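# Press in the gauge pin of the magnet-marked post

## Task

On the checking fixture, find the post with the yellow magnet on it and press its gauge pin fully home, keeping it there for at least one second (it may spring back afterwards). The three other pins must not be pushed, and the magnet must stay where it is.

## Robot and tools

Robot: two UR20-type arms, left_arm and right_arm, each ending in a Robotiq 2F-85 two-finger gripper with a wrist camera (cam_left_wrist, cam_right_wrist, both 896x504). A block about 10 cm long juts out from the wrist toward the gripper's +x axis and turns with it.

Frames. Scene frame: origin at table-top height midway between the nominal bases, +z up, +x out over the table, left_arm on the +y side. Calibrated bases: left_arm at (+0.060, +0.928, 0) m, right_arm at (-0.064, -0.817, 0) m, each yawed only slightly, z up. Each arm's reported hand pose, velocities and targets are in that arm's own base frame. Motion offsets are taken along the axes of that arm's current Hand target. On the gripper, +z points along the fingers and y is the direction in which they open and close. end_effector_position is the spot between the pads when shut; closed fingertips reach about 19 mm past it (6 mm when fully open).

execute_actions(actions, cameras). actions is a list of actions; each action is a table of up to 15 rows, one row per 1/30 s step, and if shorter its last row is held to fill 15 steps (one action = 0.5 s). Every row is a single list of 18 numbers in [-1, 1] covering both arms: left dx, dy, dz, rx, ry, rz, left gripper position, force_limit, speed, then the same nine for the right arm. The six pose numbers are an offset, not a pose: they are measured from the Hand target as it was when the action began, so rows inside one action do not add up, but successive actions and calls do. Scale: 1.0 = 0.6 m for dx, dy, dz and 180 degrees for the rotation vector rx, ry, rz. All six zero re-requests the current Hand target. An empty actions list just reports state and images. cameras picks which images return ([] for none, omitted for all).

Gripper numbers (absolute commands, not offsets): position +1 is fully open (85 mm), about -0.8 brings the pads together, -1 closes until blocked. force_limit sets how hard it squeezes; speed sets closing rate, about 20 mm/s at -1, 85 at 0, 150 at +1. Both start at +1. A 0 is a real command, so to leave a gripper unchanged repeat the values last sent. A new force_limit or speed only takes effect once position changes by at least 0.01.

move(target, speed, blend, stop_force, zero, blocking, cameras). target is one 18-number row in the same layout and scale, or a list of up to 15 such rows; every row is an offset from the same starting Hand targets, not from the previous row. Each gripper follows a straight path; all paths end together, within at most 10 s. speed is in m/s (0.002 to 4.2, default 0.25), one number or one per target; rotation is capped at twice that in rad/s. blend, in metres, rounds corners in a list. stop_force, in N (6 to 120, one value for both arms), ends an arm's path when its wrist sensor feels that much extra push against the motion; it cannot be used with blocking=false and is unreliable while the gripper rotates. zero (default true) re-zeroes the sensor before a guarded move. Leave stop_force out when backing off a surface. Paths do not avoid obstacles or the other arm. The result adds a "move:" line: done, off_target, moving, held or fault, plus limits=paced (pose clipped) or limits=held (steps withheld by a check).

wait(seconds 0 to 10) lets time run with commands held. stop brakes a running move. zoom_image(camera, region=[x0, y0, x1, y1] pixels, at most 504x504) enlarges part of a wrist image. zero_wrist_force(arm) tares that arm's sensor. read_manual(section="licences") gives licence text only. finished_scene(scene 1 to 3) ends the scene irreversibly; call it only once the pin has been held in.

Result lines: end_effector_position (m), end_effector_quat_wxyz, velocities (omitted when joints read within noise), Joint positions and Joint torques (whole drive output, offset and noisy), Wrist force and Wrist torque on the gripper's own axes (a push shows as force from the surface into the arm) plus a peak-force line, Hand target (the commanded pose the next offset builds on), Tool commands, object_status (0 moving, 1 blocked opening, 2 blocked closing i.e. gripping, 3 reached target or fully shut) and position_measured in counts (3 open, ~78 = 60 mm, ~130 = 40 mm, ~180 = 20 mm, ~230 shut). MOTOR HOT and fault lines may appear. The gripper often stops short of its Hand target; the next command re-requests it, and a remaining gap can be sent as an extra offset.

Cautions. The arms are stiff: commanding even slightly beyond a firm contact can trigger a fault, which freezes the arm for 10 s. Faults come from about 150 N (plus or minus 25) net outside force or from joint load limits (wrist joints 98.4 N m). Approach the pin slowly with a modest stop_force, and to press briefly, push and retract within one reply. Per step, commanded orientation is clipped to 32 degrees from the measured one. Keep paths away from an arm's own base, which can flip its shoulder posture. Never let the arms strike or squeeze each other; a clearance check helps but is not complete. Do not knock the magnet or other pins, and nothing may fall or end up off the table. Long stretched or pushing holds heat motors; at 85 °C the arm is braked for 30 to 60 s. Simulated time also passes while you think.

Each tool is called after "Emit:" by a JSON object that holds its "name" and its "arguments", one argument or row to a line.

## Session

Emit:
{"name": "execute_actions", "arguments": {
  "actions": []
}}

Scene clock: 0.00 s.
left_arm: end_effector_position=(+1.6020, +0.5513, +0.3701) position_measured=3 object_status=3 end_effector_quat_wxyz=(-0.049, +0.940, +0.190, +0.279) | right_arm: end_effector_position=(+0.4481, +0.4679, +0.3319) position_measured=3 object_status=3 end_effector_quat_wxyz=(-0.272, +0.502, +0.649, +0.503)
Joint positions: left_arm=[0.193 -0.686 0.985 -2.439 -1.472 -3.319] | right_arm=[4.007 -1.969 -2.772 1.193 2.076 2.519]
Joint velocities: within noise
Joint torques (N m): no reading
Motor temperatures (°C): left_arm=[24 35 26 38 34 34] | right_arm=[28 35 36 37 34 38]
Wrist force (N): no reading
Wrist torque (N m): no reading
Wrist force, peak (N): no reading
Hand target: left_arm +1.6020, +0.5513, +0.3701; -0.049, +0.940, +0.190, +0.279 | right_arm +0.4481, +0.4679, +0.3319; -0.272, +0.502, +0.649, +0.503
Tool commands: left_gripper/position=+1.0 left_gripper/force_limit=+1.0 left_gripper/speed=+1.0 right_gripper/position=+1.0 right_gripper/force_limit=+1.0 right_gripper/speed=+1.0
camera_calibration:
cam_left_wrist: T_world_to_cam=[[0.280319, -0.958405, -0.0536817, 0.116011], [-0.933413, -0.259108, -0.248199, 1.75322], [0.223966, 0.119682, -0.967221, 0.0591923], [0, 0, 0, 1]] pos_world=[1.5907, 0.558373, 0.498626]
cam_right_wrist: T_world_to_cam=[[0.956613, -0.13676, 0.257272, -0.433465], [0.120637, -0.61784, -0.776995, 0.502422], [0.265214, 0.774319, -0.574535, -0.162484], [0, 0, 0, 1]] pos_world=[0.39714, 0.37695, 0.408545]

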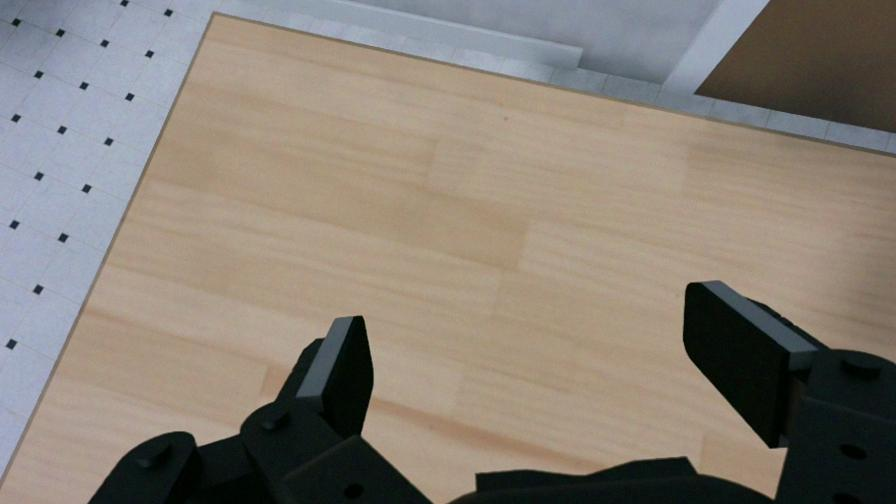

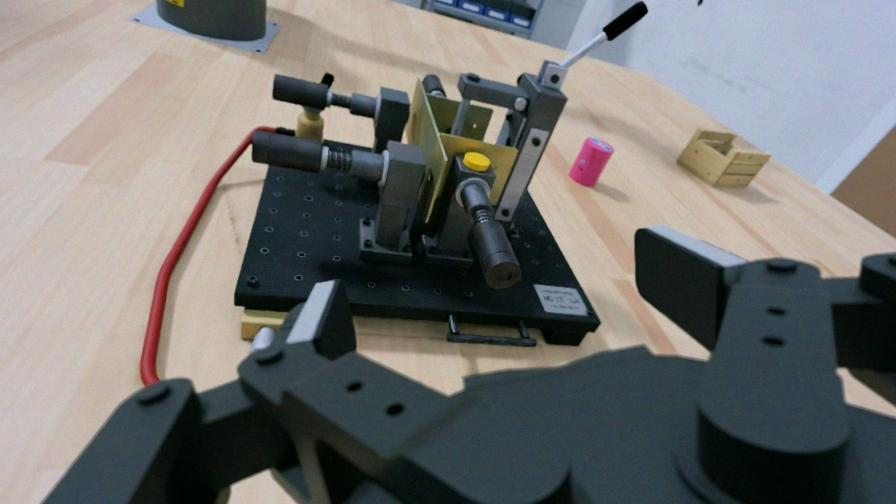

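Emit:
{"name": "move", "arguments": {
  "target": [0,0,0,0,0,0,1,1,1,0.0022,0.1598,0.2385,0.1147,-0.3711,0.0649,-1,-0.5,0],
  "speed": 0.4,
  "cameras": ["cam_right_wrist"]
}}

Scene clock: 3.93 s.
left_arm: end_effector_position=(+1.6020, +0.5513, +0.3701) position_measured=3 object_status=3 end_effector_quat_wxyz=(-0.049, +0.940, +0.190, +0.279) | right_arm: end_effector_position=(+0.5581, +0.5999, +0.3198) position_measured=232 object_status=3 end_effector_quat_wxyz=(+0.000, +0.700, +0.714, +0.000)
Joint positions: left_arm=[0.193 -0.686 0.985 -2.439 -1.472 -3.319] | right_arm=[4.211 -1.634 -2.156 -0.923 1.571 2.62]
Joint velocities: within noise
Joint torques (N m): left_arm=[4.09 -280.38 -107.38 -11.27 1.79 0.21] | right_arm=[21.23 68.54 103.72 4.94 -3.6 5.02]
Motor temperatures (°C): left_arm=[24 35 26 38 34 34] | right_arm=[28 35 36 37 34 38]
Wrist force (N): left_arm=[0.3 0.1 -0.3] | right_arm=[-0.8 2.1 0.2]
Wrist torque (N m): left_arm=[0.03 -0.04 -0.01] | right_arm=[1.12 0.41 -0.73]
Wrist force, peak (N): left_arm=[0.7 -0.5 -0.3] | right_arm=[1.4 3.5 0.5]
Hand target: left_arm +1.6020, +0.5513, +0.3701; -0.049, +0.940, +0.190, +0.279 | right_arm +0.5581, +0.5999, +0.3198; +0.000, +0.700, +0.714, -0.001
Off the commanded pose: left_arm 0.000 m, 0 deg | right_arm 0.000 m, 0 deg.
move: done
camera_calibration:
cam_right_wrist: T_world_to_cam=[[0.98714, -0.14358, 0.0702794, -0.470596], [-0.157808, -0.945436, 0.285038, 0.573582], [0.0255187, -0.292463, -0.955936, 0.594894], [0, 0, 0, 1]] pos_world=[0.539879, 0.648702, 0.438261]
Images, in order (width x height): cam_right_wrist 896x504.

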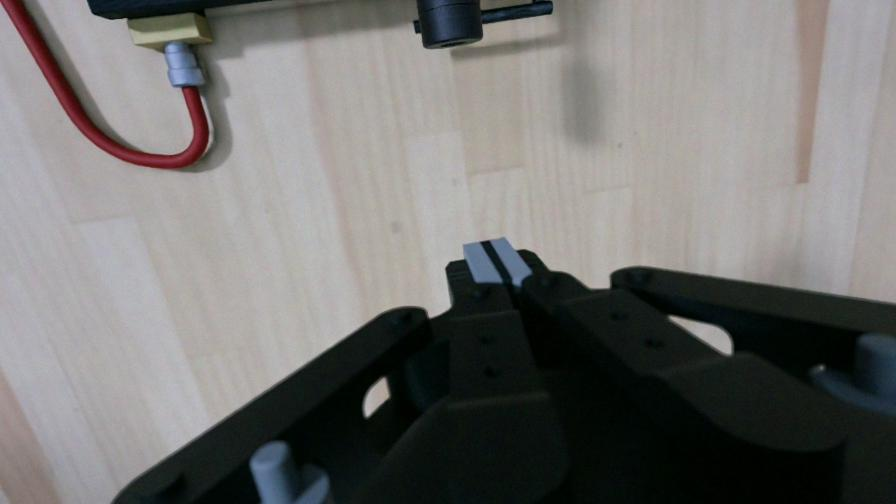

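Emit:
{"name": "move", "arguments": {
  "target": [0,0,0,0,0,0,1,1,1,0.0413,0.0158,0.25,0,0,0,-1,-0.5,0],
  "speed": 0.2,
  "cameras": ["cam_right_wrist"]
}}

Scene clock: 5.73 s.
left_arm: end_effector_position=(+1.6020, +0.5513, +0.3701) position_measured=3 object_status=3 end_effector_quat_wxyz=(-0.049, +0.940, +0.190, +0.279) | right_arm: end_effector_position=(+0.5670, +0.6247, +0.1699) position_measured=232 object_status=3 end_effector_quat_wxyz=(+0.000, +0.700, +0.714, +0.000)
Joint positions: left_arm=[0.193 -0.686 0.985 -2.439 -1.472 -3.319] | right_arm=[4.216 -1.809 -2.225 -0.68 1.571 2.625]
Joint velocities: within noise
Joint torques (N m): left_arm=[2.94 -280.75 -110.64 -11.13 2.27 0.39] | right_arm=[22.08 92.58 58.57 16.02 -1.92 5.97]
Motor temperatures (°C): left_arm=[24 35 26 38 34 34] | right_arm=[28 35 36 37 34 38]
Wrist force (N): left_arm=[0.3 -0.3 -0.3] | right_arm=[-1.6 2.3 0.5]
Wrist torque (N m): left_arm=[-0.04 -0.04 0.00] | right_arm=[1.36 0.51 -0.66]
Wrist force, peak (N): left_arm=[0.7 -0.2 -0.3] | right_arm=[-0.9 2.5 3.3]
Hand target: left_arm +1.6020, +0.5513, +0.3701; -0.049, +0.940, +0.190, +0.279 | right_arm +0.5670, +0.6247, +0.1697; +0.000, +0.700, +0.714, -0.001
Off the commanded pose: left_arm 0.000 m, 0 deg | right_arm 0.000 m, 0 deg.
move: done
camera_calibration:
cam_right_wrist: T_world_to_cam=[[0.987143, -0.1436, 0.0701965, -0.465349], [-0.157806, -0.945405, 0.285144, 0.641124], [0.0254173, -0.292555, -0.955911, 0.458734], [0, 0, 0, 1]] pos_world=[0.548879, 0.673502, 0.288362]
Images, in order (width x height): cam_right_wrist 896x504.

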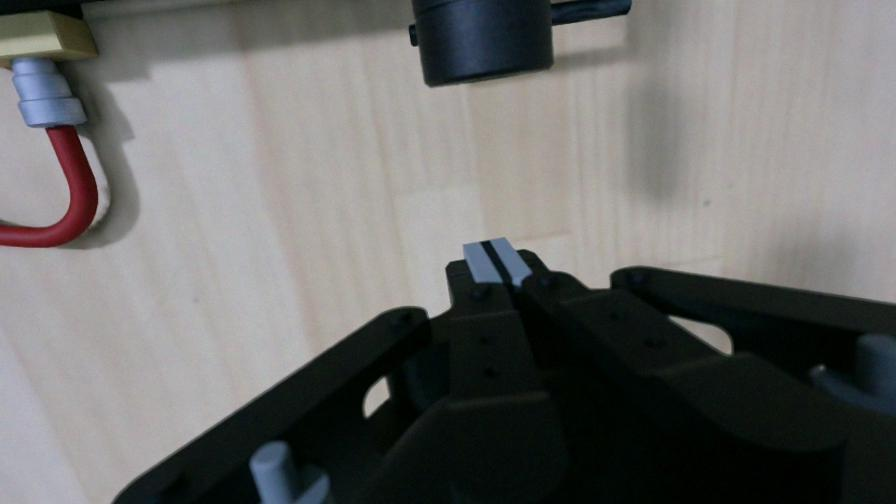

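Emit:
{"name": "move", "arguments": {
  "target": [0,0,0,0,0,0,1,1,1,0.0533,0.005,0,0,0,0,-1,-0.5,0],
  "speed": 0.12,
  "cameras": ["cam_right_wrist"]
}}

Emit:
{"name": "move", "arguments": {
  "target": [0,0,0,0,0,0,1,1,1,0.05,-0.0002,0,0,0,0,-1,-0.5,0],
  "speed": 0.03,
  "stop_force": 8,
  "cameras": ["cam_right_wrist"]
}}

Scene clock: 7.17 s.
left_arm: end_effector_position=(+1.6020, +0.5513, +0.3701) position_measured=3 object_status=3 end_effector_quat_wxyz=(-0.049, +0.940, +0.190, +0.279) | right_arm: end_effector_position=(+0.5694, +0.6566, +0.1697) position_measured=232 object_status=3 end_effector_quat_wxyz=(+0.000, +0.700, +0.714, -0.001)
Joint positions: left_arm=[0.193 -0.686 0.985 -2.439 -1.472 -3.319] | right_arm=[4.231 -1.833 -2.191 -0.69 1.571 2.64]
Joint velocities: within noise
Joint torques (N m): left_arm=[4.91 -280.06 -110.75 -11.36 2.87 0.37] | right_arm=[24.98 95.15 83.88 3.92 2.82 4.4]
Motor temperatures (°C): left_arm=[24 35 26 38 34 34] | right_arm=[28 35 36 37 34 38]
Wrist force (N): left_arm=[0.4 -0.3 -0.4] | right_arm=[-1.4 2.4 0.1]
Wrist torque (N m): left_arm=[-0.04 -0.07 0.00] | right_arm=[1.39 0.49 -0.69]
Wrist force, peak (N): left_arm=[0.4 0.5 -0.3] | right_arm=[-2.5 2.2 1.0]
Hand target: left_arm +1.6020, +0.5513, +0.3701; -0.049, +0.940, +0.190, +0.279 | right_arm +0.5694, +0.6568, +0.1697; +0.000, +0.700, +0.714, -0.001
Off the commanded pose: left_arm 0.000 m, 0 deg | right_arm 0.000 m, 0 deg.
move: done
camera_calibration:
cam_right_wrist: T_world_to_cam=[[0.987144, -0.143592, 0.0701938, -0.46303], [-0.157797, -0.945406, 0.285145, 0.671698], [0.0254172, -0.292555, -0.955911, 0.467817], [0, 0, 0, 1]] pos_world=[0.551179, 0.705402, 0.288162]
Images, in order (width x height): cam_right_wrist 896x504.

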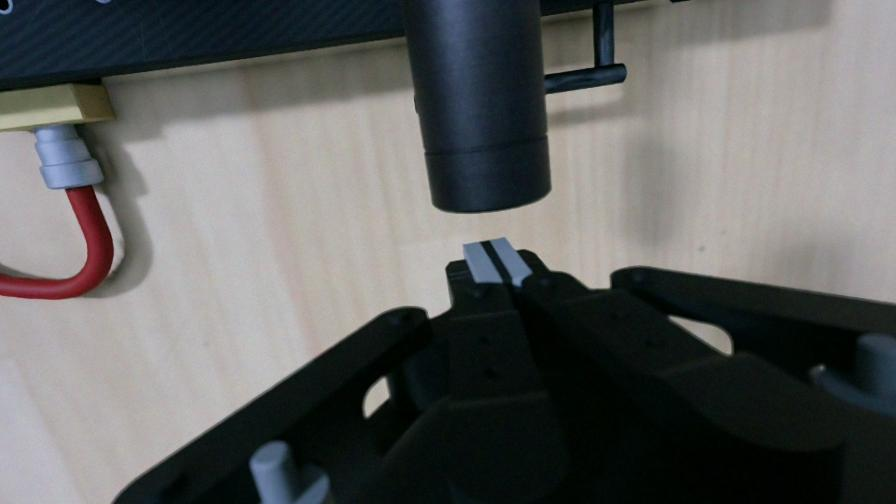

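Scene clock: 8.93 s.
left_arm: end_effector_position=(+1.6020, +0.5513, +0.3701) position_measured=3 object_status=3 end_effector_quat_wxyz=(-0.049, +0.940, +0.190, +0.279) | right_arm: end_effector_position=(+0.5690, +0.6716, +0.1697) position_measured=232 object_status=3 end_effector_quat_wxyz=(+0.000, +0.700, +0.714, -0.001)
Joint positions: left_arm=[0.193 -0.686 0.985 -2.439 -1.472 -3.319] | right_arm=[4.24 -1.843 -2.175 -0.695 1.571 2.649]
Joint velocities: within noise
Joint torques (N m): left_arm=[4.47 -282.96 -110.6 -10.99 3.5 1.52] | right_arm=[-19.22 142.16 69.72 17.2 3.82 -6.62]
Motor temperatures (°C): left_arm=[24 35 26 38 34 34] | right_arm=[28 35 36 37 34 38]
Wrist force (N): left_arm=[0.3 0.0 -0.1] | right_arm=[-7.1 1.4 1.2]
Wrist torque (N m): left_arm=[0.00 -0.04 -0.01] | right_arm=[1.39 0.56 -0.68]
Wrist force, peak (N): left_arm=[0.5 -0.2 -0.5] | right_arm=[-9.8 3.5 -1.0]
Hand target: left_arm +1.6020, +0.5513, +0.3701; -0.049, +0.940, +0.190, +0.279 | right_arm +0.5690, +0.6716, +0.1697; +0.000, +0.700, +0.714, -0.001 (not the last commanded pose)
Off the commanded pose: left_arm 0.000 m, 0 deg | right_arm 0.015 m, 0 deg.
move: contact (right_arm)
camera_calibration:
cam_right_wrist: T_world_to_cam=[[0.987143, -0.143588, 0.0702166, -0.460491], [-0.157802, -0.945369, 0.285263, 0.685758], [0.0254203, -0.292676, -0.955874, 0.47229], [0, 0, 0, 1]] pos_world=[0.550779, 0.720402, 0.288162]
Images, in order (width x height): cam_right_wrist 896x504.

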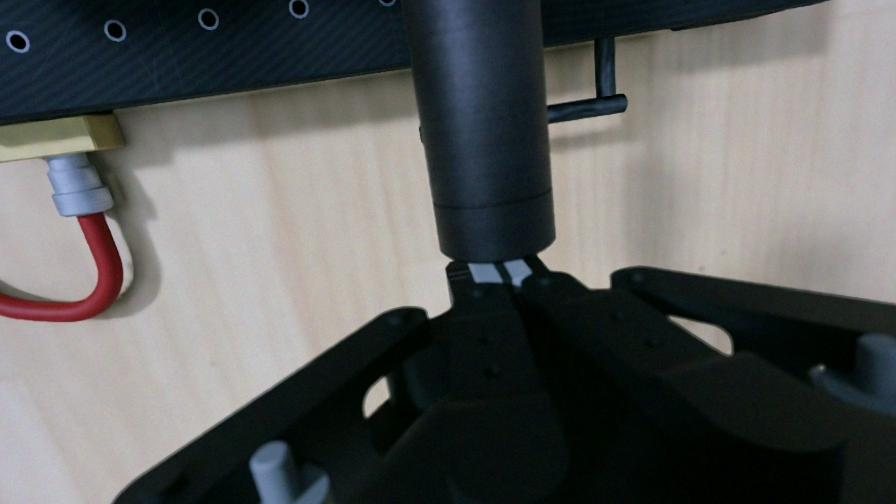

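Emit:
{"name": "move", "arguments": {
  "target": [0,0,0,0,0,0,1,1,1,0.0283,-0.0001,0,0,0,0,-1,-0.5,0],
  "speed": 0.05,
  "stop_force": 55,
  "cameras": []
}}

Emit:
{"name": "move", "arguments": {
  "target": [0,0,0,0,0,0,1,1,1,0.02,-0.0001,0,0,0,0,-1,-0.5,0],
  "speed": 0.006,
  "stop_force": 40,
  "cameras": ["cam_right_wrist"]
}}

Emit:
{"name": "wait", "arguments": {
  "seconds": 0.6,
  "cameras": []
}}

Scene clock: 10.70 s.
left_arm: end_effector_position=(+1.6020, +0.5513, +0.3701) position_measured=3 object_status=3 end_effector_quat_wxyz=(-0.049, +0.940, +0.190, +0.279) | right_arm: end_effector_position=(+0.5686, +0.6886, +0.1697) position_measured=232 object_status=3 end_effector_quat_wxyz=(+0.000, +0.700, +0.714, -0.001)
Joint positions: left_arm=[0.193 -0.686 0.985 -2.439 -1.472 -3.319] | right_arm=[4.249 -1.855 -2.157 -0.701 1.571 2.658]
Joint velocities: within noise
Joint torques (N m): left_arm=[4.58 -282.72 -111.38 -11.12 3.45 1.57] | right_arm=[27.1 100.7 94.77 8.39 4.92 5.59]
Motor temperatures (°C): left_arm=[24 35 26 38 34 34] | right_arm=[28 35 36 37 34 38]
Wrist force (N): left_arm=[0.4 0.0 -0.2] | right_arm=[-14.3 3.7 -2.0]
Wrist torque (N m): left_arm=[0.02 -0.05 0.00] | right_arm=[1.31 0.67 -0.59]
Wrist force, peak (N): left_arm=[0.7 -0.3 -0.3] | right_arm=[-14.7 4.0 -2.5]
Hand target: left_arm +1.6020, +0.5513, +0.3701; -0.049, +0.940, +0.190, +0.279 | right_arm +0.5686, +0.6886, +0.1697; +0.000, +0.700, +0.714, -0.001
Off the commanded pose: left_arm 0.000 m, 0 deg | right_arm 0.000 m, 0 deg.
move: done
No camera images: "cameras" was empty.

Scene clock: 11.97 s.
left_arm: end_effector_position=(+1.6020, +0.5513, +0.3701) position_measured=3 object_status=3 end_effector_quat_wxyz=(-0.049, +0.940, +0.190, +0.279) | right_arm: end_effector_position=(+0.5685, +0.6908, +0.1695) position_measured=232 object_status=3 end_effector_quat_wxyz=(+0.000, +0.700, +0.714, -0.001)
Joint positions: left_arm=[0.193 -0.686 0.985 -2.439 -1.472 -3.319] | right_arm=[4.25 -1.857 -2.155 -0.702 1.571 2.66]
Joint velocities: within noise
Joint torques (N m): left_arm=[2.3 -280.77 -112.47 -11.73 4.44 2.41] | right_arm=[19.31 139.99 94.7 27.71 7.56 -5.17]
Motor temperatures (°C): left_arm=[24 35 26 38 34 34] | right_arm=[28 35 36 37 34 38]
Wrist force (N): left_arm=[0.4 -0.1 -0.2] | right_arm=[-53.7 7.7 -8.8]
Wrist torque (N m): left_arm=[0.00 -0.06 0.00] | right_arm=[1.30 1.02 -0.43]
Wrist force, peak (N): left_arm=[0.5 -0.5 -0.2] | right_arm=[-64.8 3.5 -13.8]
Hand target: left_arm +1.6020, +0.5513, +0.3701; -0.049, +0.940, +0.190, +0.279 | right_arm +0.5685, +0.6908, +0.1696; +0.000, +0.700, +0.714, -0.001 (not the last commanded pose)
Off the commanded pose: left_arm 0.000 m, 0 deg | right_arm 0.010 m, 0 deg.
move: contact (right_arm)
camera_calibration:
cam_right_wrist: T_world_to_cam=[[0.987149, -0.143619, 0.0700721, -0.45715], [-0.157798, -0.94527, 0.285593, 0.703811], [0.0252205, -0.29298, -0.955786, 0.478071], [0, 0, 0, 1]] pos_world=[0.550278, 0.739701, 0.287963]
Images, in order (width x height): cam_right_wrist 896x504.

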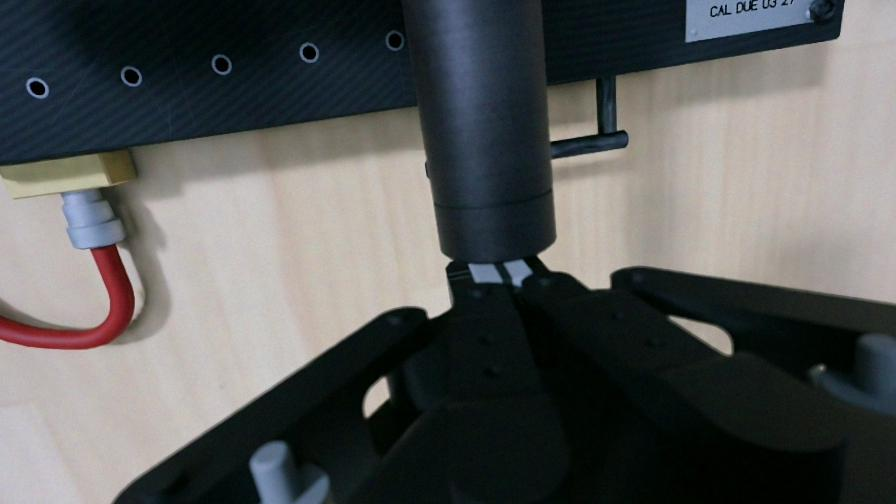

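Scene clock: 12.57 s.
left_arm: end_effector_position=(+1.6020, +0.5513, +0.3701) position_measured=3 object_status=3 end_effector_quat_wxyz=(-0.049, +0.940, +0.190, +0.279) | right_arm: end_effector_position=(+0.5685, +0.6908, +0.1696) position_measured=232 object_status=3 end_effector_quat_wxyz=(+0.000, +0.700, +0.714, -0.001)
Joint positions: left_arm=[0.193 -0.686 0.985 -2.439 -1.472 -3.319] | right_arm=[4.25 -1.857 -2.155 -0.702 1.571 2.659]
Joint velocities: within noise
Joint torques (N m): left_arm=[3.5 -286.87 -112.97 -10.98 3.68 2.39] | right_arm=[14.59 142.56 95.52 25.99 10.31 -6.88]
Motor temperatures (°C): left_arm=[24 35 26 38 34 34] | right_arm=[28 35 36 37 34 38]
Wrist force (N): left_arm=[0.1 -0.2 -0.2] | right_arm=[-48.1 7.6 -2.9]
Wrist torque (N m): left_arm=[-0.03 -0.01 0.00] | right_arm=[1.34 0.91 -0.44]
Wrist force, peak (N): left_arm=[0.5 -0.2 -0.2] | right_arm=[-53.0 8.0 -8.2]
Hand target: left_arm +1.6020, +0.5513, +0.3701; -0.049, +0.940, +0.190, +0.279 | right_arm +0.5685, +0.6908, +0.1696; +0.000, +0.700, +0.714, -0.001 (not the last commanded pose)
Tool commands: left_gripper/position=+1.0 left_gripper/force_limit=+1.0 left_gripper/speed=+1.0 right_gripper/position=-1.0 right_gripper/force_limit=-0.5 right_gripper/speed=+0.0
Off the commanded pose: left_arm 0.000 m, 0 deg | right_arm 0.010 m, 0 deg.
wait: 0.60 s; at rest by 0.17 s
No camera images: "cameras" was empty.

Emit:
{"name": "wait", "arguments": {
  "seconds": 0.8,
  "cameras": []
}}

Emit:
{"name": "move", "arguments": {
  "target": [0,0,0,0,0,0,1,1,1,-0.07,0,0,0,0,0,-1,-0.5,0],
  "speed": 0.1,
  "cameras": ["cam_right_wrist"]
}}

Emit:
{"name": "finished_scene", "arguments": {
  "scene": 2
}}

Scene clock: 15.27 s.
left_arm: end_effector_position=(+1.6020, +0.5513, +0.3701) position_measured=3 object_status=3 end_effector_quat_wxyz=(-0.049, +0.940, +0.190, +0.279) | right_arm: end_effector_position=(+0.5685, +0.6908, +0.1696) position_measured=232 object_status=3 end_effector_quat_wxyz=(+0.000, +0.700, +0.714, -0.001)
Joint positions: left_arm=[0.193 -0.686 0.985 -2.439 -1.472 -3.319] | right_arm=[4.25 -1.857 -2.155 -0.702 1.571 2.659]
Joint velocities: within noise
Joint torques (N m): left_arm=[2.46 -286.95 -116.26 -10.36 4.96 2.37] | right_arm=[11.2 148.27 102.8 18.83 13.24 -7.19]
Motor temperatures (°C): left_arm=[24 35 26 38 34 34] | right_arm=[28 35 36 37 34 38]
Wrist force (N): left_arm=[0.1 -0.1 -0.3] | right_arm=[-46.4 6.4 -0.3]
Wrist torque (N m): left_arm=[0.00 0.00 0.00] | right_arm=[1.31 0.88 -0.46]
Wrist force, peak (N): left_arm=[0.7 -0.1 0.1] | right_arm=[-47.9 7.6 -2.7]
Hand target: left_arm +1.6020, +0.5513, +0.3701; -0.049, +0.940, +0.190, +0.279 | right_arm +0.5685, +0.6908, +0.1696; +0.000, +0.700, +0.714, -0.001 (not the last commanded pose)
Tool commands: left_gripper/position=+1.0 left_gripper/force_limit=+1.0 left_gripper/speed=+1.0 right_gripper/position=-1.0 right_gripper/force_limit=-0.5 right_gripper/speed=+0.0
Off the commanded pose: left_arm 0.000 m, 0 deg | right_arm 0.010 m, 0 deg.
wait: 0.80 s; at rest from the start
No camera images: "cameras" was empty.

Scene clock: 16.13 s.
left_arm: end_effector_position=(+1.6020, +0.5513, +0.3701) position_measured=3 object_status=3 end_effector_quat_wxyz=(-0.049, +0.940, +0.190, +0.279) | right_arm: end_effector_position=(+0.5693, +0.6490, +0.1696) position_measured=232 object_status=3 end_effector_quat_wxyz=(+0.000, +0.700, +0.714, -0.001)
Joint positions: left_arm=[0.193 -0.686 0.985 -2.439 -1.472 -3.319] | right_arm=[4.227 -1.827 -2.198 -0.688 1.571 2.636]
Joint velocities: within noise
Joint torques (N m): left_arm=[6.37 -286.29 -115.46 -10.39 5.23 1.99] | right_arm=[-19.26 143.14 58.9 16.38 -3.83 -8.28]
Motor temperatures (°C): left_arm=[24 35 26 38 34 34] | right_arm=[28 35 36 37 34 38]
Wrist force (N): left_arm=[0.4 -0.1 0.1] | right_arm=[-0.1 2.2 1.7]
Wrist torque (N m): left_arm=[-0.01 -0.06 0.00] | right_arm=[1.34 0.25 -0.69]
Wrist force, peak (N): left_arm=[0.5 -0.1 -0.3] | right_arm=[-46.0 6.7 0.0]
Hand target: left_arm +1.6020, +0.5513, +0.3701; -0.049, +0.940, +0.190, +0.279 | right_arm +0.5694, +0.6488, +0.1696; +0.000, +0.700, +0.714, -0.001
Off the commanded pose: left_arm 0.000 m, 0 deg | right_arm 0.000 m, 0 deg.
move: done
camera_calibration:
cam_right_wrist: T_world_to_cam=[[0.987149, -0.143631, 0.070052, -0.464034], [-0.157802, -0.945306, 0.285474, 0.664473], [0.0252176, -0.29286, -0.955823, 0.465825], [0, 0, 0, 1]] pos_world=[0.551178, 0.697902, 0.288063]
Images, in order (width x height): cam_right_wrist 896x504.

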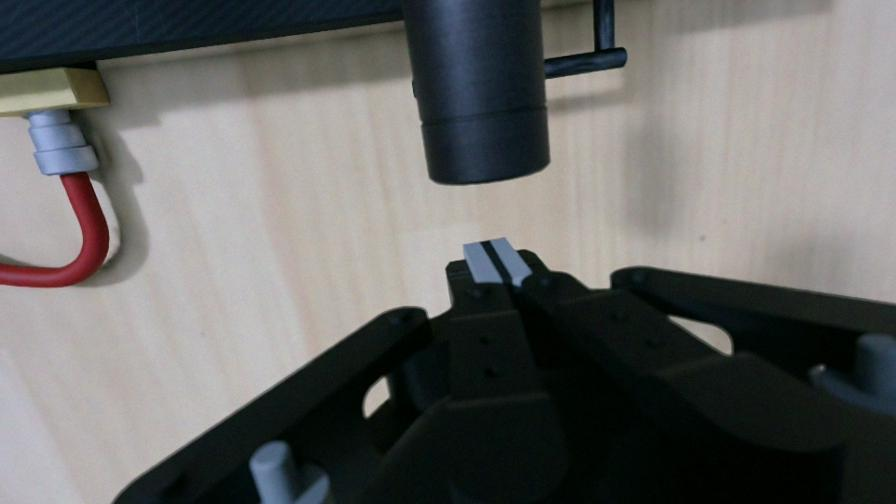

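The scene is finished: the task was done.


## Next scene

The same job, from a new start.

Emit:
{"name": "execute_actions", "arguments": {
  "actions": []
}}

Scene clock: 0.00 s.
left_arm: end_effector_position=(+0.3071, -0.4220, +0.1602) position_measured=3 object_status=3 end_effector_quat_wxyz=(+0.066, +0.956, -0.074, +0.275) | right_arm: end_effector_position=(+0.4900, -0.3027, +0.2369) position_measured=3 object_status=3 end_effector_quat_wxyz=(+0.548, -0.467, -0.511, -0.471)
Joint positions: left_arm=[-1.763 -1.739 2.857 -2.766 -1.003 1.555] | right_arm=[2.511 -2.074 -2.06 -2.212 2.389 -0.015]
Joint velocities: within noise
Joint torques (N m): no reading
Motor temperatures (°C): left_arm=[24 35 26 38 34 33] | right_arm=[28 35 35 36 33 38]
Wrist force (N): no reading
Wrist torque (N m): no reading
Wrist force, peak (N): no reading
Hand target: left_arm +0.3071, -0.4220, +0.1602; +0.066, +0.956, -0.074, +0.275 | right_arm +0.4900, -0.3027, +0.2369; +0.548, -0.467, -0.511, -0.471
Tool commands: left_gripper/position=+1.0 left_gripper/force_limit=+1.0 left_gripper/speed=+1.0 right_gripper/position=+1.0 right_gripper/force_limit=+1.0 right_gripper/speed=+1.0
camera_calibration:
cam_left_wrist: T_world_to_cam=[[-0.285835, -0.958093, 0.0188626, -0.30276], [-0.929607, 0.27245, -0.248197, 0.463413], [0.232657, -0.0884782, -0.968526, 0.172428], [0, 0, 0, 1]] pos_world=[0.304136, -0.401073, 0.28773]
cam_right_wrist: T_world_to_cam=[[0.978979, 0.0562001, -0.196068, -0.399553], [-0.174505, -0.266853, -0.947807, 0.238768], [-0.105588, 0.962097, -0.251436, 0.530477], [0, 0, 0, 1]] pos_world=[0.488832, -0.424199, 0.281347]

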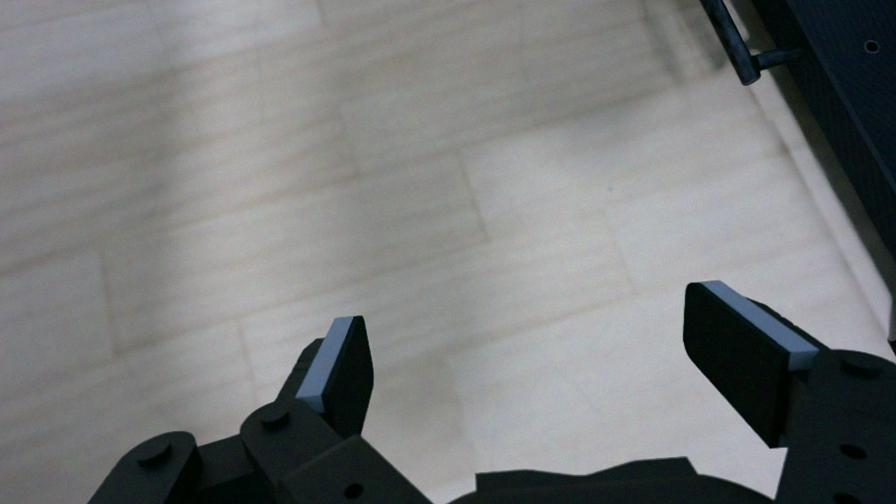

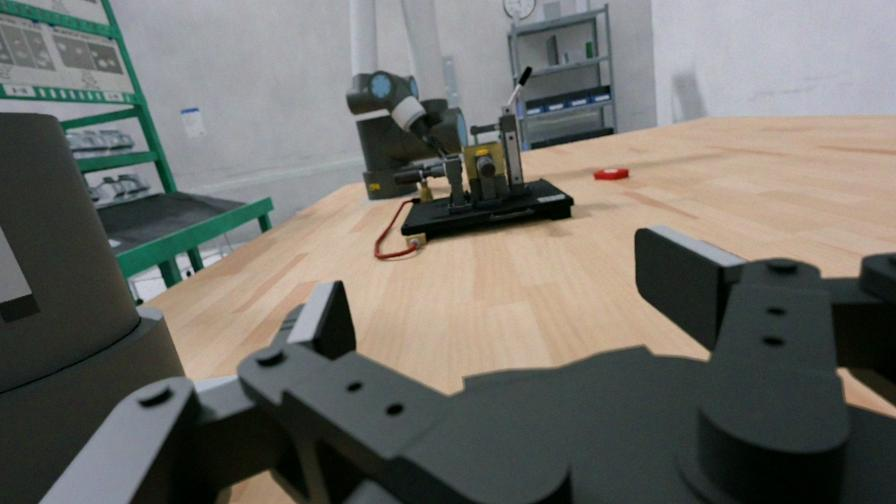

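Emit:
{"name": "zoom_image", "arguments": {
  "camera": "cam_right_wrist",
  "region": [360, 50, 640, 270]
}}

Scaled by 1.800 from the camera's 896x504 image, which has a finer 1280x720 frame.

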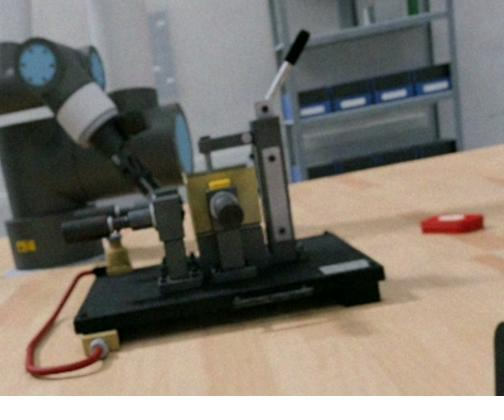

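Emit:
{"name": "zoom_image", "arguments": {
  "camera": "cam_right_wrist",
  "region": [390, 120, 590, 260]
}}

Scaled by 2.520 from the camera's 896x504 image, which has a finer 1280x720 frame.

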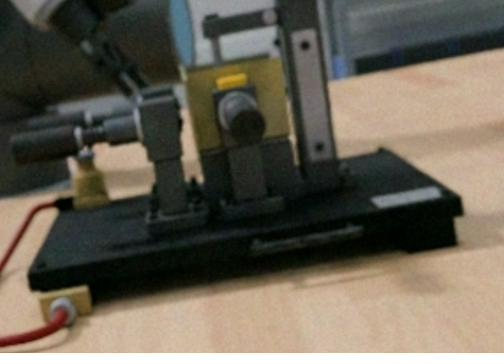

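Emit:
{"name": "move", "arguments": {
  "target": [0,0,0,0,0,0,1,1,1,0.152,0.237,0.902,-0.0656,-0.5105,0.048,-1,-0.5,0],
  "speed": 0.45,
  "cameras": ["cam_right_wrist"]
}}

Emit:
{"name": "move", "arguments": {
  "target": [0,0,0,0,0,0,1,1,1,0.572,-0.186,0.045,0,0,0,-1,-0.5,0],
  "speed": 0.4,
  "cameras": ["cam_right_wrist"]
}}

Scene clock: 4.53 s.
left_arm: end_effector_position=(+0.3071, -0.4220, +0.1602) position_measured=3 object_status=3 end_effector_quat_wxyz=(+0.066, +0.956, -0.074, +0.275) | right_arm: end_effector_position=(+0.5691, +0.2477, +0.3468) position_measured=232 object_status=3 end_effector_quat_wxyz=(+0.000, +0.743, +0.669, +0.000)
Joint positions: left_arm=[-1.763 -1.739 2.857 -2.766 -1.003 1.555] | right_arm=[3.882 -1.355 -2.359 -0.999 1.57 2.416]
Joint velocities: within noise
Joint torques (N m): left_arm=[3.83 -7.6 -58.14 -8.51 4.1 -0.59] | right_arm=[19.13 17.27 104.14 6.08 -4.87 7.02]
Motor temperatures (°C): left_arm=[24 35 26 38 34 33] | right_arm=[28 35 35 36 33 38]
Wrist force (N): left_arm=[0.3 0.1 -0.1] | right_arm=[-0.7 3.0 2.4]
Wrist torque (N m): left_arm=[0.03 -0.05 0.00] | right_arm=[1.42 0.09 -0.60]
Wrist force, peak (N): left_arm=[-0.1 -0.5 -0.3] | right_arm=[4.9 2.8 1.6]
Hand target: left_arm +0.3071, -0.4220, +0.1602; +0.066, +0.956, -0.074, +0.275 | right_arm +0.5692, +0.2478, +0.3468; +0.001, +0.743, +0.669, +0.000
Off the commanded pose: left_arm 0.000 m, 0 deg | right_arm 0.000 m, 0 deg.
move: done
camera_calibration:
cam_right_wrist: T_world_to_cam=[[0.961519, -0.265425, 0.0709296, -0.489412], [-0.274536, -0.918339, 0.285103, 0.294425], [-0.0105361, -0.293605, -0.955869, 0.538243], [0, 0, 0, 1]] pos_world=[0.55708, 0.298511, 0.465262]
Images, in order (width x height): cam_right_wrist 896x504.

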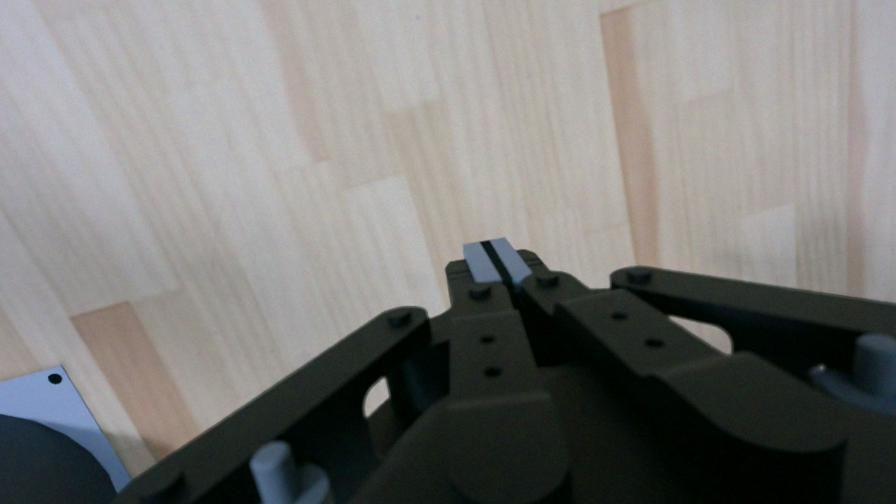

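Scene clock: 6.07 s.
left_arm: end_effector_position=(+0.3071, -0.4220, +0.1602) position_measured=3 object_status=3 end_effector_quat_wxyz=(+0.066, +0.956, -0.074, +0.275) | right_arm: end_effector_position=(+0.4941, +0.6005, +0.3193) position_measured=232 object_status=3 end_effector_quat_wxyz=(+0.001, +0.743, +0.669, +0.000)
Joint positions: left_arm=[-1.763 -1.739 2.857 -2.766 -1.003 1.555] | right_arm=[4.286 -1.586 -2.208 -0.92 1.57 2.82]
Joint velocities: within noise
Joint torques (N m): left_arm=[2.81 -12.5 -58.61 -8.11 3.19 -1.01] | right_arm=[8.23 60.74 92.83 15.15 -3.72 6.43]
Motor temperatures (°C): left_arm=[24 35 26 38 34 33] | right_arm=[28 35 35 36 33 38]
Wrist force (N): left_arm=[0.2 -0.2 0.0] | right_arm=[-0.6 1.4 2.1]
Wrist torque (N m): left_arm=[-0.03 -0.03 0.00] | right_arm=[1.35 0.07 -0.53]
Wrist force, peak (N): left_arm=[0.4 0.1 -0.4] | right_arm=[-4.5 4.3 1.8]
Hand target: left_arm +0.3071, -0.4220, +0.1602; +0.066, +0.956, -0.074, +0.275 | right_arm +0.4940, +0.6008, +0.3193; +0.001, +0.743, +0.669, +0.000
Off the commanded pose: left_arm 0.000 m, 0 deg | right_arm 0.000 m, 0 deg.
move: done
camera_calibration:
cam_right_wrist: T_world_to_cam=[[0.961515, -0.265447, 0.0708998, -0.32158], [-0.274546, -0.918265, 0.285332, 0.605494], [-0.0106356, -0.293816, -0.955803, 0.614907], [0, 0, 0, 1]] pos_world=[0.48198, 0.65131, 0.437763]
Images, in order (width x height): cam_right_wrist 896x504.

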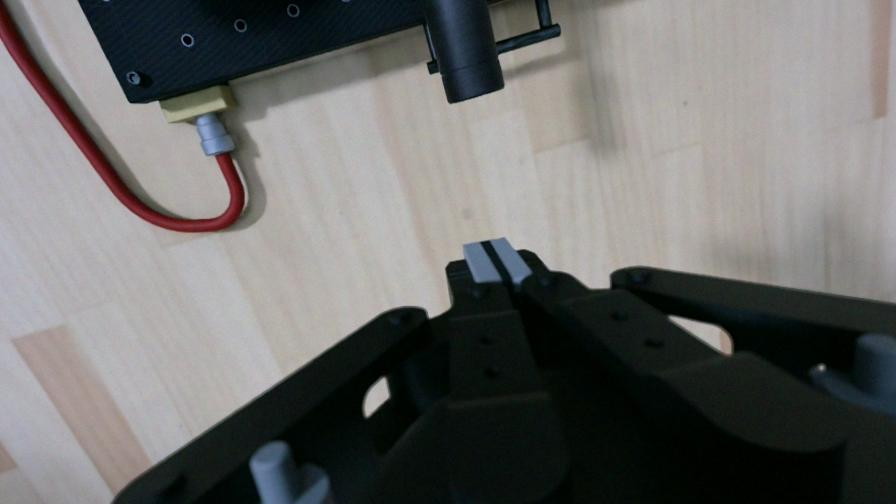

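Emit:
{"name": "move", "arguments": {
  "target": [0,0,0,0,0,0,1,1,1,0.028,0.0405,0.249,0,0,-0.0194,-1,-0.5,0],
  "speed": 0.2,
  "cameras": ["cam_right_wrist"]
}}

Scene clock: 7.90 s.
left_arm: end_effector_position=(+0.3071, -0.4220, +0.1602) position_measured=3 object_status=3 end_effector_quat_wxyz=(+0.066, +0.956, -0.074, +0.275) | right_arm: end_effector_position=(+0.5200, +0.6147, +0.1700) position_measured=232 object_status=3 end_effector_quat_wxyz=(+0.001, +0.722, +0.691, +0.000)
Joint positions: left_arm=[-1.763 -1.739 2.857 -2.766 -1.003 1.555] | right_arm=[4.263 -1.772 -2.277 -0.665 1.57 2.736]
Joint velocities: within noise
Joint torques (N m): left_arm=[5.93 -8.09 -60.97 -7.38 3.87 -1.41] | right_arm=[-17.59 80.67 58.57 14.42 4.36 -7.66]
Motor temperatures (°C): left_arm=[24 35 26 38 34 33] | right_arm=[28 35 35 36 33 38]
Wrist force (N): left_arm=[-0.1 -0.3 0.0] | right_arm=[-1.0 2.1 1.9]
Wrist torque (N m): left_arm=[-0.06 0.01 0.00] | right_arm=[1.35 0.12 -0.40]
Wrist force, peak (N): left_arm=[0.0 -0.2 -0.4] | right_arm=[-0.3 2.8 4.1]
Hand target: left_arm +0.3071, -0.4220, +0.1602; +0.066, +0.956, -0.074, +0.275 | right_arm +0.5200, +0.6147, +0.1699; +0.001, +0.722, +0.691, +0.000
Off the commanded pose: left_arm 0.000 m, 0 deg | right_arm 0.000 m, 0 deg.
move: done
camera_calibration:
cam_right_wrist: T_world_to_cam=[[0.975881, -0.206453, 0.0709468, -0.375884], [-0.218181, -0.933236, 0.285424, 0.648129], [0.00728365, -0.294019, -0.955772, 0.467462], [0, 0, 0, 1]] pos_world=[0.504823, 0.664698, 0.288463]
Images, in order (width x height): cam_right_wrist 896x504.

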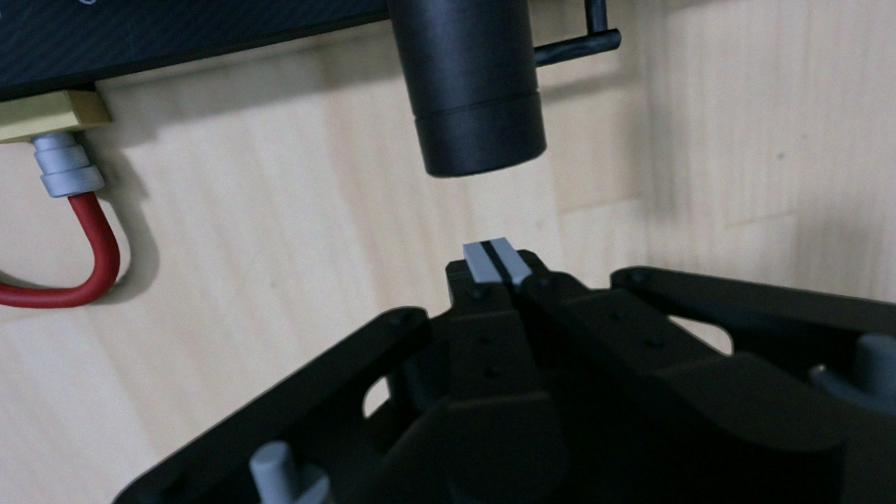

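Emit:
{"name": "move", "arguments": {
  "target": [0,0,0,0,0,0,1,1,1,0.03,0.002,0,0,0,0,-1,-0.5,0],
  "speed": 0.12,
  "cameras": []
}}

Emit:
{"name": "move", "arguments": {
  "target": [0,0,0,0,0,0,1,1,1,0.05,-0.0012,0,0,0,0,-1,-0.5,0],
  "speed": 0.03,
  "stop_force": 8,
  "cameras": ["cam_right_wrist"]
}}

Scene clock: 10.77 s.
left_arm: end_effector_position=(+0.3071, -0.4220, +0.1602) position_measured=3 object_status=3 end_effector_quat_wxyz=(+0.066, +0.956, -0.074, +0.275) | right_arm: end_effector_position=(+0.5219, +0.6325, +0.1698) position_measured=232 object_status=3 end_effector_quat_wxyz=(+0.001, +0.722, +0.691, +0.000)
Joint positions: left_arm=[-1.763 -1.739 2.857 -2.766 -1.003 1.555] | right_arm=[4.27 -1.786 -2.257 -0.67 1.57 2.743]
Joint velocities: within noise
Joint torques (N m): left_arm=[8.94 -4.32 -62.42 -6.89 3.81 -1.05] | right_arm=[20.84 90.49 84.6 6.02 5.38 6.5]
Motor temperatures (°C): left_arm=[24 35 26 38 34 33] | right_arm=[28 35 35 36 33 38]
Wrist force (N): left_arm=[0.1 0.1 -0.1] | right_arm=[-1.1 2.1 2.0]
Wrist torque (N m): left_arm=[0.02 -0.01 0.00] | right_arm=[1.41 0.17 -0.38]
Wrist force, peak (N): left_arm=[-0.4 0.3 0.1] | right_arm=[-1.6 2.4 1.8]
Hand target: left_arm +0.3071, -0.4220, +0.1602; +0.066, +0.956, -0.074, +0.275 | right_arm +0.5220, +0.6327, +0.1698; +0.001, +0.722, +0.691, +0.000
Off the commanded pose: left_arm 0.000 m, 0 deg | right_arm 0.000 m, 0 deg.
move: done
No camera images: "cameras" was empty.

Scene clock: 12.17 s.
left_arm: end_effector_position=(+0.3071, -0.4220, +0.1602) position_measured=3 object_status=3 end_effector_quat_wxyz=(+0.066, +0.956, -0.074, +0.275) | right_arm: end_effector_position=(+0.5221, +0.6381, +0.1698) position_measured=232 object_status=3 end_effector_quat_wxyz=(+0.001, +0.722, +0.691, +0.000)
Joint positions: left_arm=[-1.763 -1.739 2.857 -2.766 -1.003 1.555] | right_arm=[4.273 -1.79 -2.251 -0.672 1.57 2.746]
Joint velocities: within noise
Joint torques (N m): left_arm=[6.67 -7.91 -62.98 -6.77 3.98 -0.81] | right_arm=[-18.64 125.36 59.8 13.74 4.02 -7.1]
Motor temperatures (°C): left_arm=[24 35 26 38 34 33] | right_arm=[28 35 35 36 33 38]
Wrist force (N): left_arm=[-0.2 -0.1 0.0] | right_arm=[-1.3 2.2 2.1]
Wrist torque (N m): left_arm=[-0.02 0.05 0.00] | right_arm=[1.45 0.22 -0.38]
Wrist force, peak (N): left_arm=[0.5 0.1 -0.3] | right_arm=[-8.1 2.4 1.9]
Hand target: left_arm +0.3071, -0.4220, +0.1602; +0.066, +0.956, -0.074, +0.275 | right_arm +0.5221, +0.6381, +0.1698; +0.001, +0.722, +0.691, +0.000 (not the last commanded pose)
Off the commanded pose: left_arm 0.000 m, 0 deg | right_arm 0.025 m, 0 deg.
move: contact (right_arm)
camera_calibration:
cam_right_wrist: T_world_to_cam=[[0.975901, -0.206374, 0.0709007, -0.37316], [-0.218092, -0.933282, 0.285344, 0.670398], [0.00728271, -0.29393, -0.955799, 0.474053], [0, 0, 0, 1]] pos_world=[0.506924, 0.687998, 0.288263]
Images, in order (width x height): cam_right_wrist 896x504.

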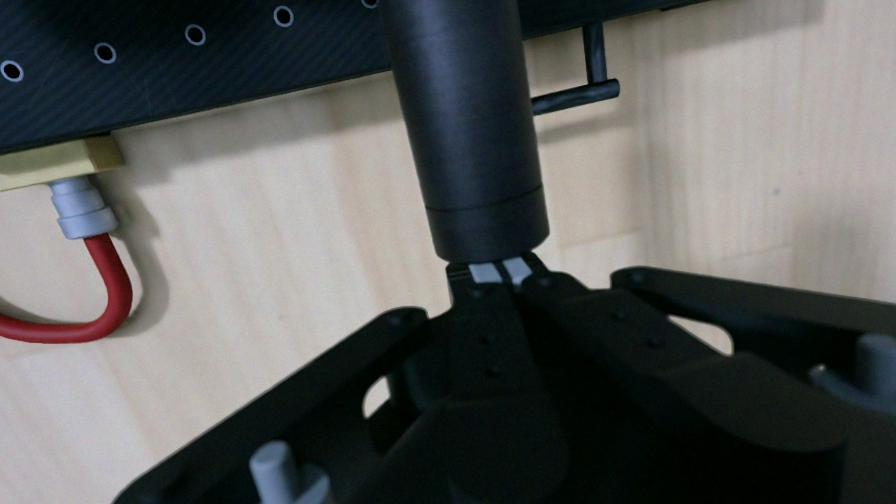

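Emit:
{"name": "move", "arguments": {
  "target": [0,0,0,0,0,0,1,1,1,0.0288,-0.0012,0,0,0,0,-1,-0.5,0],
  "speed": 0.05,
  "stop_force": 55,
  "cameras": []
}}

Emit:
{"name": "move", "arguments": {
  "target": [0,0,0,0,0,0,1,1,1,0.02,-0.0008,0,0,0,0,-1,-0.5,0],
  "speed": 0.006,
  "stop_force": 40,
  "cameras": ["cam_right_wrist"]
}}

Emit:
{"name": "wait", "arguments": {
  "seconds": 1.2,
  "cameras": []
}}

Scene clock: 14.10 s.
left_arm: end_effector_position=(+0.3071, -0.4220, +0.1602) position_measured=3 object_status=3 end_effector_quat_wxyz=(+0.066, +0.956, -0.074, +0.275) | right_arm: end_effector_position=(+0.5221, +0.6554, +0.1698) position_measured=232 object_status=3 end_effector_quat_wxyz=(+0.001, +0.722, +0.691, +0.000)
Joint positions: left_arm=[-1.763 -1.739 2.857 -2.766 -1.003 1.555] | right_arm=[4.282 -1.803 -2.233 -0.677 1.57 2.755]
Joint velocities: within noise
Joint torques (N m): left_arm=[8.25 -7.96 -67.46 -6.96 4.21 -0.71] | right_arm=[27.96 91.53 90.29 10.04 4.99 5.72]
Motor temperatures (°C): left_arm=[24 35 26 38 34 33] | right_arm=[28 35 35 36 33 38]
Wrist force (N): left_arm=[-0.1 0.1 -0.1] | right_arm=[-13.7 0.1 1.2]
Wrist torque (N m): left_arm=[0.01 0.02 0.00] | right_arm=[1.47 0.33 -0.50]
Wrist force, peak (N): left_arm=[0.2 -0.1 -0.5] | right_arm=[-13.7 0.2 1.4]
Hand target: left_arm +0.3071, -0.4220, +0.1602; +0.066, +0.956, -0.074, +0.275 | right_arm +0.5221, +0.6554, +0.1698; +0.001, +0.722, +0.691, +0.000
Off the commanded pose: left_arm 0.000 m, 0 deg | right_arm 0.000 m, 0 deg.
move: done
No camera images: "cameras" was empty.

Scene clock: 15.73 s.
left_arm: end_effector_position=(+0.3071, -0.4220, +0.1602) position_measured=3 object_status=3 end_effector_quat_wxyz=(+0.066, +0.956, -0.074, +0.275) | right_arm: end_effector_position=(+0.5221, +0.6587, +0.1697) position_measured=232 object_status=3 end_effector_quat_wxyz=(+0.001, +0.722, +0.691, -0.001)
Joint positions: left_arm=[-1.763 -1.739 2.857 -2.766 -1.003 1.555] | right_arm=[4.284 -1.806 -2.23 -0.678 1.57 2.757]
Joint velocities: within noise
Joint torques (N m): left_arm=[8.53 -7.18 -66.4 -7.25 3.92 -0.19] | right_arm=[12.77 128.85 97.25 27.19 7.16 -6.68]
Motor temperatures (°C): left_arm=[24 35 26 38 34 33] | right_arm=[28 35 35 36 33 38]
Wrist force (N): left_arm=[-0.1 -0.1 -0.3] | right_arm=[-50.8 11.1 -2.9]
Wrist torque (N m): left_arm=[0.00 0.02 0.00] | right_arm=[1.59 0.42 -0.60]
Wrist force, peak (N): left_arm=[0.0 0.3 -0.3] | right_arm=[-64.1 6.2 -11.8]
Hand target: left_arm +0.3071, -0.4220, +0.1602; +0.066, +0.956, -0.074, +0.275 | right_arm +0.5221, +0.6587, +0.1697; +0.001, +0.722, +0.691, -0.001 (not the last commanded pose)
Off the commanded pose: left_arm 0.000 m, 0 deg | right_arm 0.009 m, 0 deg.
move: contact (right_arm)
camera_calibration:
cam_right_wrist: T_world_to_cam=[[0.975901, -0.206385, 0.0708643, -0.368863], [-0.218094, -0.933193, 0.285631, 0.689601], [0.00718016, -0.294203, -0.955716, 0.480264], [0, 0, 0, 1]] pos_world=[0.506923, 0.708698, 0.288164]
Images, in order (width x height): cam_right_wrist 896x504.

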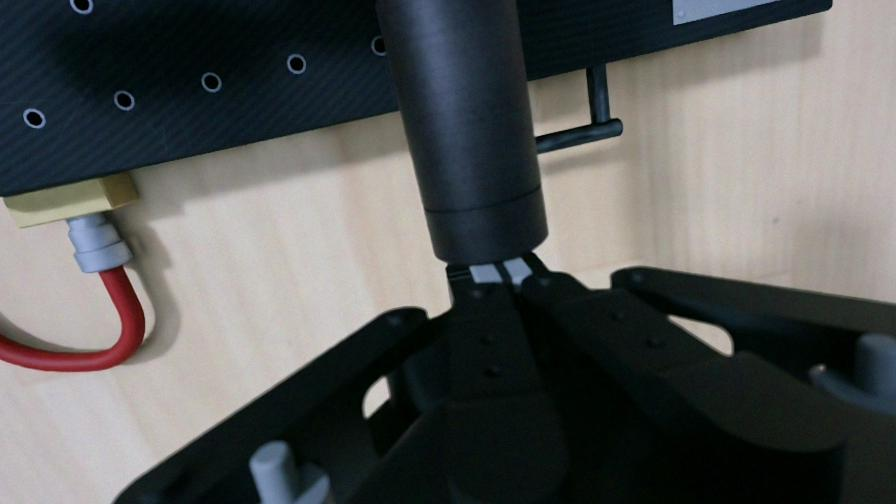

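Scene clock: 16.93 s.
left_arm: end_effector_position=(+0.3071, -0.4220, +0.1602) position_measured=3 object_status=3 end_effector_quat_wxyz=(+0.066, +0.956, -0.074, +0.275) | right_arm: end_effector_position=(+0.5221, +0.6587, +0.1697) position_measured=232 object_status=3 end_effector_quat_wxyz=(+0.001, +0.722, +0.691, -0.001)
Joint positions: left_arm=[-1.763 -1.739 2.857 -2.766 -1.003 1.555] | right_arm=[4.284 -1.806 -2.23 -0.678 1.57 2.757]
Joint velocities: within noise
Joint torques (N m): left_arm=[9.33 -3.66 -65.92 -7.84 4.41 -0.72] | right_arm=[7.7 129.49 97.19 22.65 10.3 -7.49]
Motor temperatures (°C): left_arm=[24 35 26 38 34 33] | right_arm=[28 35 35 36 33 38]
Wrist force (N): left_arm=[0.2 -0.1 0.0] | right_arm=[-47.5 9.4 0.1]
Wrist torque (N m): left_arm=[-0.02 -0.03 0.00] | right_arm=[1.56 0.32 -0.60]
Wrist force, peak (N): left_arm=[-0.3 0.3 -0.5] | right_arm=[-50.4 11.0 -3.4]
Hand target: left_arm +0.3071, -0.4220, +0.1602; +0.066, +0.956, -0.074, +0.275 | right_arm +0.5221, +0.6587, +0.1697; +0.001, +0.722, +0.691, -0.001 (not the last commanded pose)
Tool commands: left_gripper/position=+1.0 left_gripper/force_limit=+1.0 left_gripper/speed=+1.0 right_gripper/position=-1.0 right_gripper/force_limit=-0.5 right_gripper/speed=+0.0
Off the commanded pose: left_arm 0.000 m, 0 deg | right_arm 0.009 m, 0 deg.
wait: 1.20 s; at rest by 0.17 s
No camera images: "cameras" was empty.

Same signature. Retreat and finish.

Emit:
{"name": "wait", "arguments": {
  "seconds": 0.3,
  "cameras": []
}}

Emit:
{"name": "move", "arguments": {
  "target": [0,0,0,0,0,0,1,1,1,-0.07,0.002,0,0,0,0,-1,-0.5,0],
  "speed": 0.1,
  "cameras": []
}}

Emit:
{"name": "finished_scene", "arguments": {
  "scene": 3
}}

Scene clock: 17.37 s.
left_arm: end_effector_position=(+0.3071, -0.4220, +0.1602) position_measured=3 object_status=3 end_effector_quat_wxyz=(+0.066, +0.956, -0.074, +0.275) | right_arm: end_effector_position=(+0.5221, +0.6587, +0.1697) position_measured=232 object_status=3 end_effector_quat_wxyz=(+0.001, +0.722, +0.691, -0.001)
Joint positions: left_arm=[-1.763 -1.739 2.857 -2.766 -1.003 1.555] | right_arm=[4.284 -1.806 -2.23 -0.678 1.57 2.757]
Joint velocities: within noise
Joint torques (N m): left_arm=[7.76 -7.59 -68.42 -7.57 4.54 -1.4] | right_arm=[10.22 132.74 100.4 22.06 10.82 -6.86]
Motor temperatures (°C): left_arm=[24 35 26 38 34 33] | right_arm=[28 35 35 36 33 38]
Wrist force (N): left_arm=[-0.2 -0.1 -0.1] | right_arm=[-47.9 9.0 1.2]
Wrist torque (N m): left_arm=[-0.01 0.04 0.00] | right_arm=[1.50 0.39 -0.60]
Wrist force, peak (N): left_arm=[-0.2 0.0 -0.4] | right_arm=[-47.9 9.0 1.2]
Hand target: left_arm +0.3071, -0.4220, +0.1602; +0.066, +0.956, -0.074, +0.275 | right_arm +0.5221, +0.6587, +0.1697; +0.001, +0.722, +0.691, -0.001 (not the last commanded pose)
Tool commands: left_gripper/position=+1.0 left_gripper/force_limit=+1.0 left_gripper/speed=+1.0 right_gripper/position=-1.0 right_gripper/force_limit=-0.5 right_gripper/speed=+0.0
Off the commanded pose: left_arm 0.000 m, 0 deg | right_arm 0.009 m, 0 deg.
wait: 0.30 s; at rest by 0.03 s
No camera images: "cameras" was empty.

Scene clock: 18.23 s.
left_arm: end_effector_position=(+0.3071, -0.4220, +0.1602) position_measured=3 object_status=3 end_effector_quat_wxyz=(+0.066, +0.956, -0.074, +0.275) | right_arm: end_effector_position=(+0.5214, +0.6169, +0.1698) position_measured=232 object_status=3 end_effector_quat_wxyz=(+0.001, +0.722, +0.691, -0.001)
Joint positions: left_arm=[-1.763 -1.739 2.857 -2.766 -1.003 1.555] | right_arm=[4.262 -1.774 -2.274 -0.666 1.57 2.735]
Joint velocities: within noise
Joint torques (N m): left_arm=[7.08 -6.41 -68.95 -8.34 3.98 -1.29] | right_arm=[-12.94 124.8 55.21 16.19 -3.88 -7.9]
Motor temperatures (°C): left_arm=[24 35 26 38 34 33] | right_arm=[28 35 35 36 33 38]
Wrist force (N): left_arm=[0.1 -0.2 0.0] | right_arm=[-1.8 1.4 1.9]
Wrist torque (N m): left_arm=[-0.02 -0.02 0.00] | right_arm=[1.25 0.28 -0.39]
Wrist force, peak (N): left_arm=[-0.4 0.0 0.3] | right_arm=[-47.5 9.0 0.6]
Hand target: left_arm +0.3071, -0.4220, +0.1602; +0.066, +0.956, -0.074, +0.275 | right_arm +0.5214, +0.6167, +0.1698; +0.001, +0.722, +0.691, -0.001
Off the commanded pose: left_arm 0.000 m, 0 deg | right_arm 0.000 m, 0 deg.
move: done
No camera images: "cameras" was empty.

The scene is finished: the task was done.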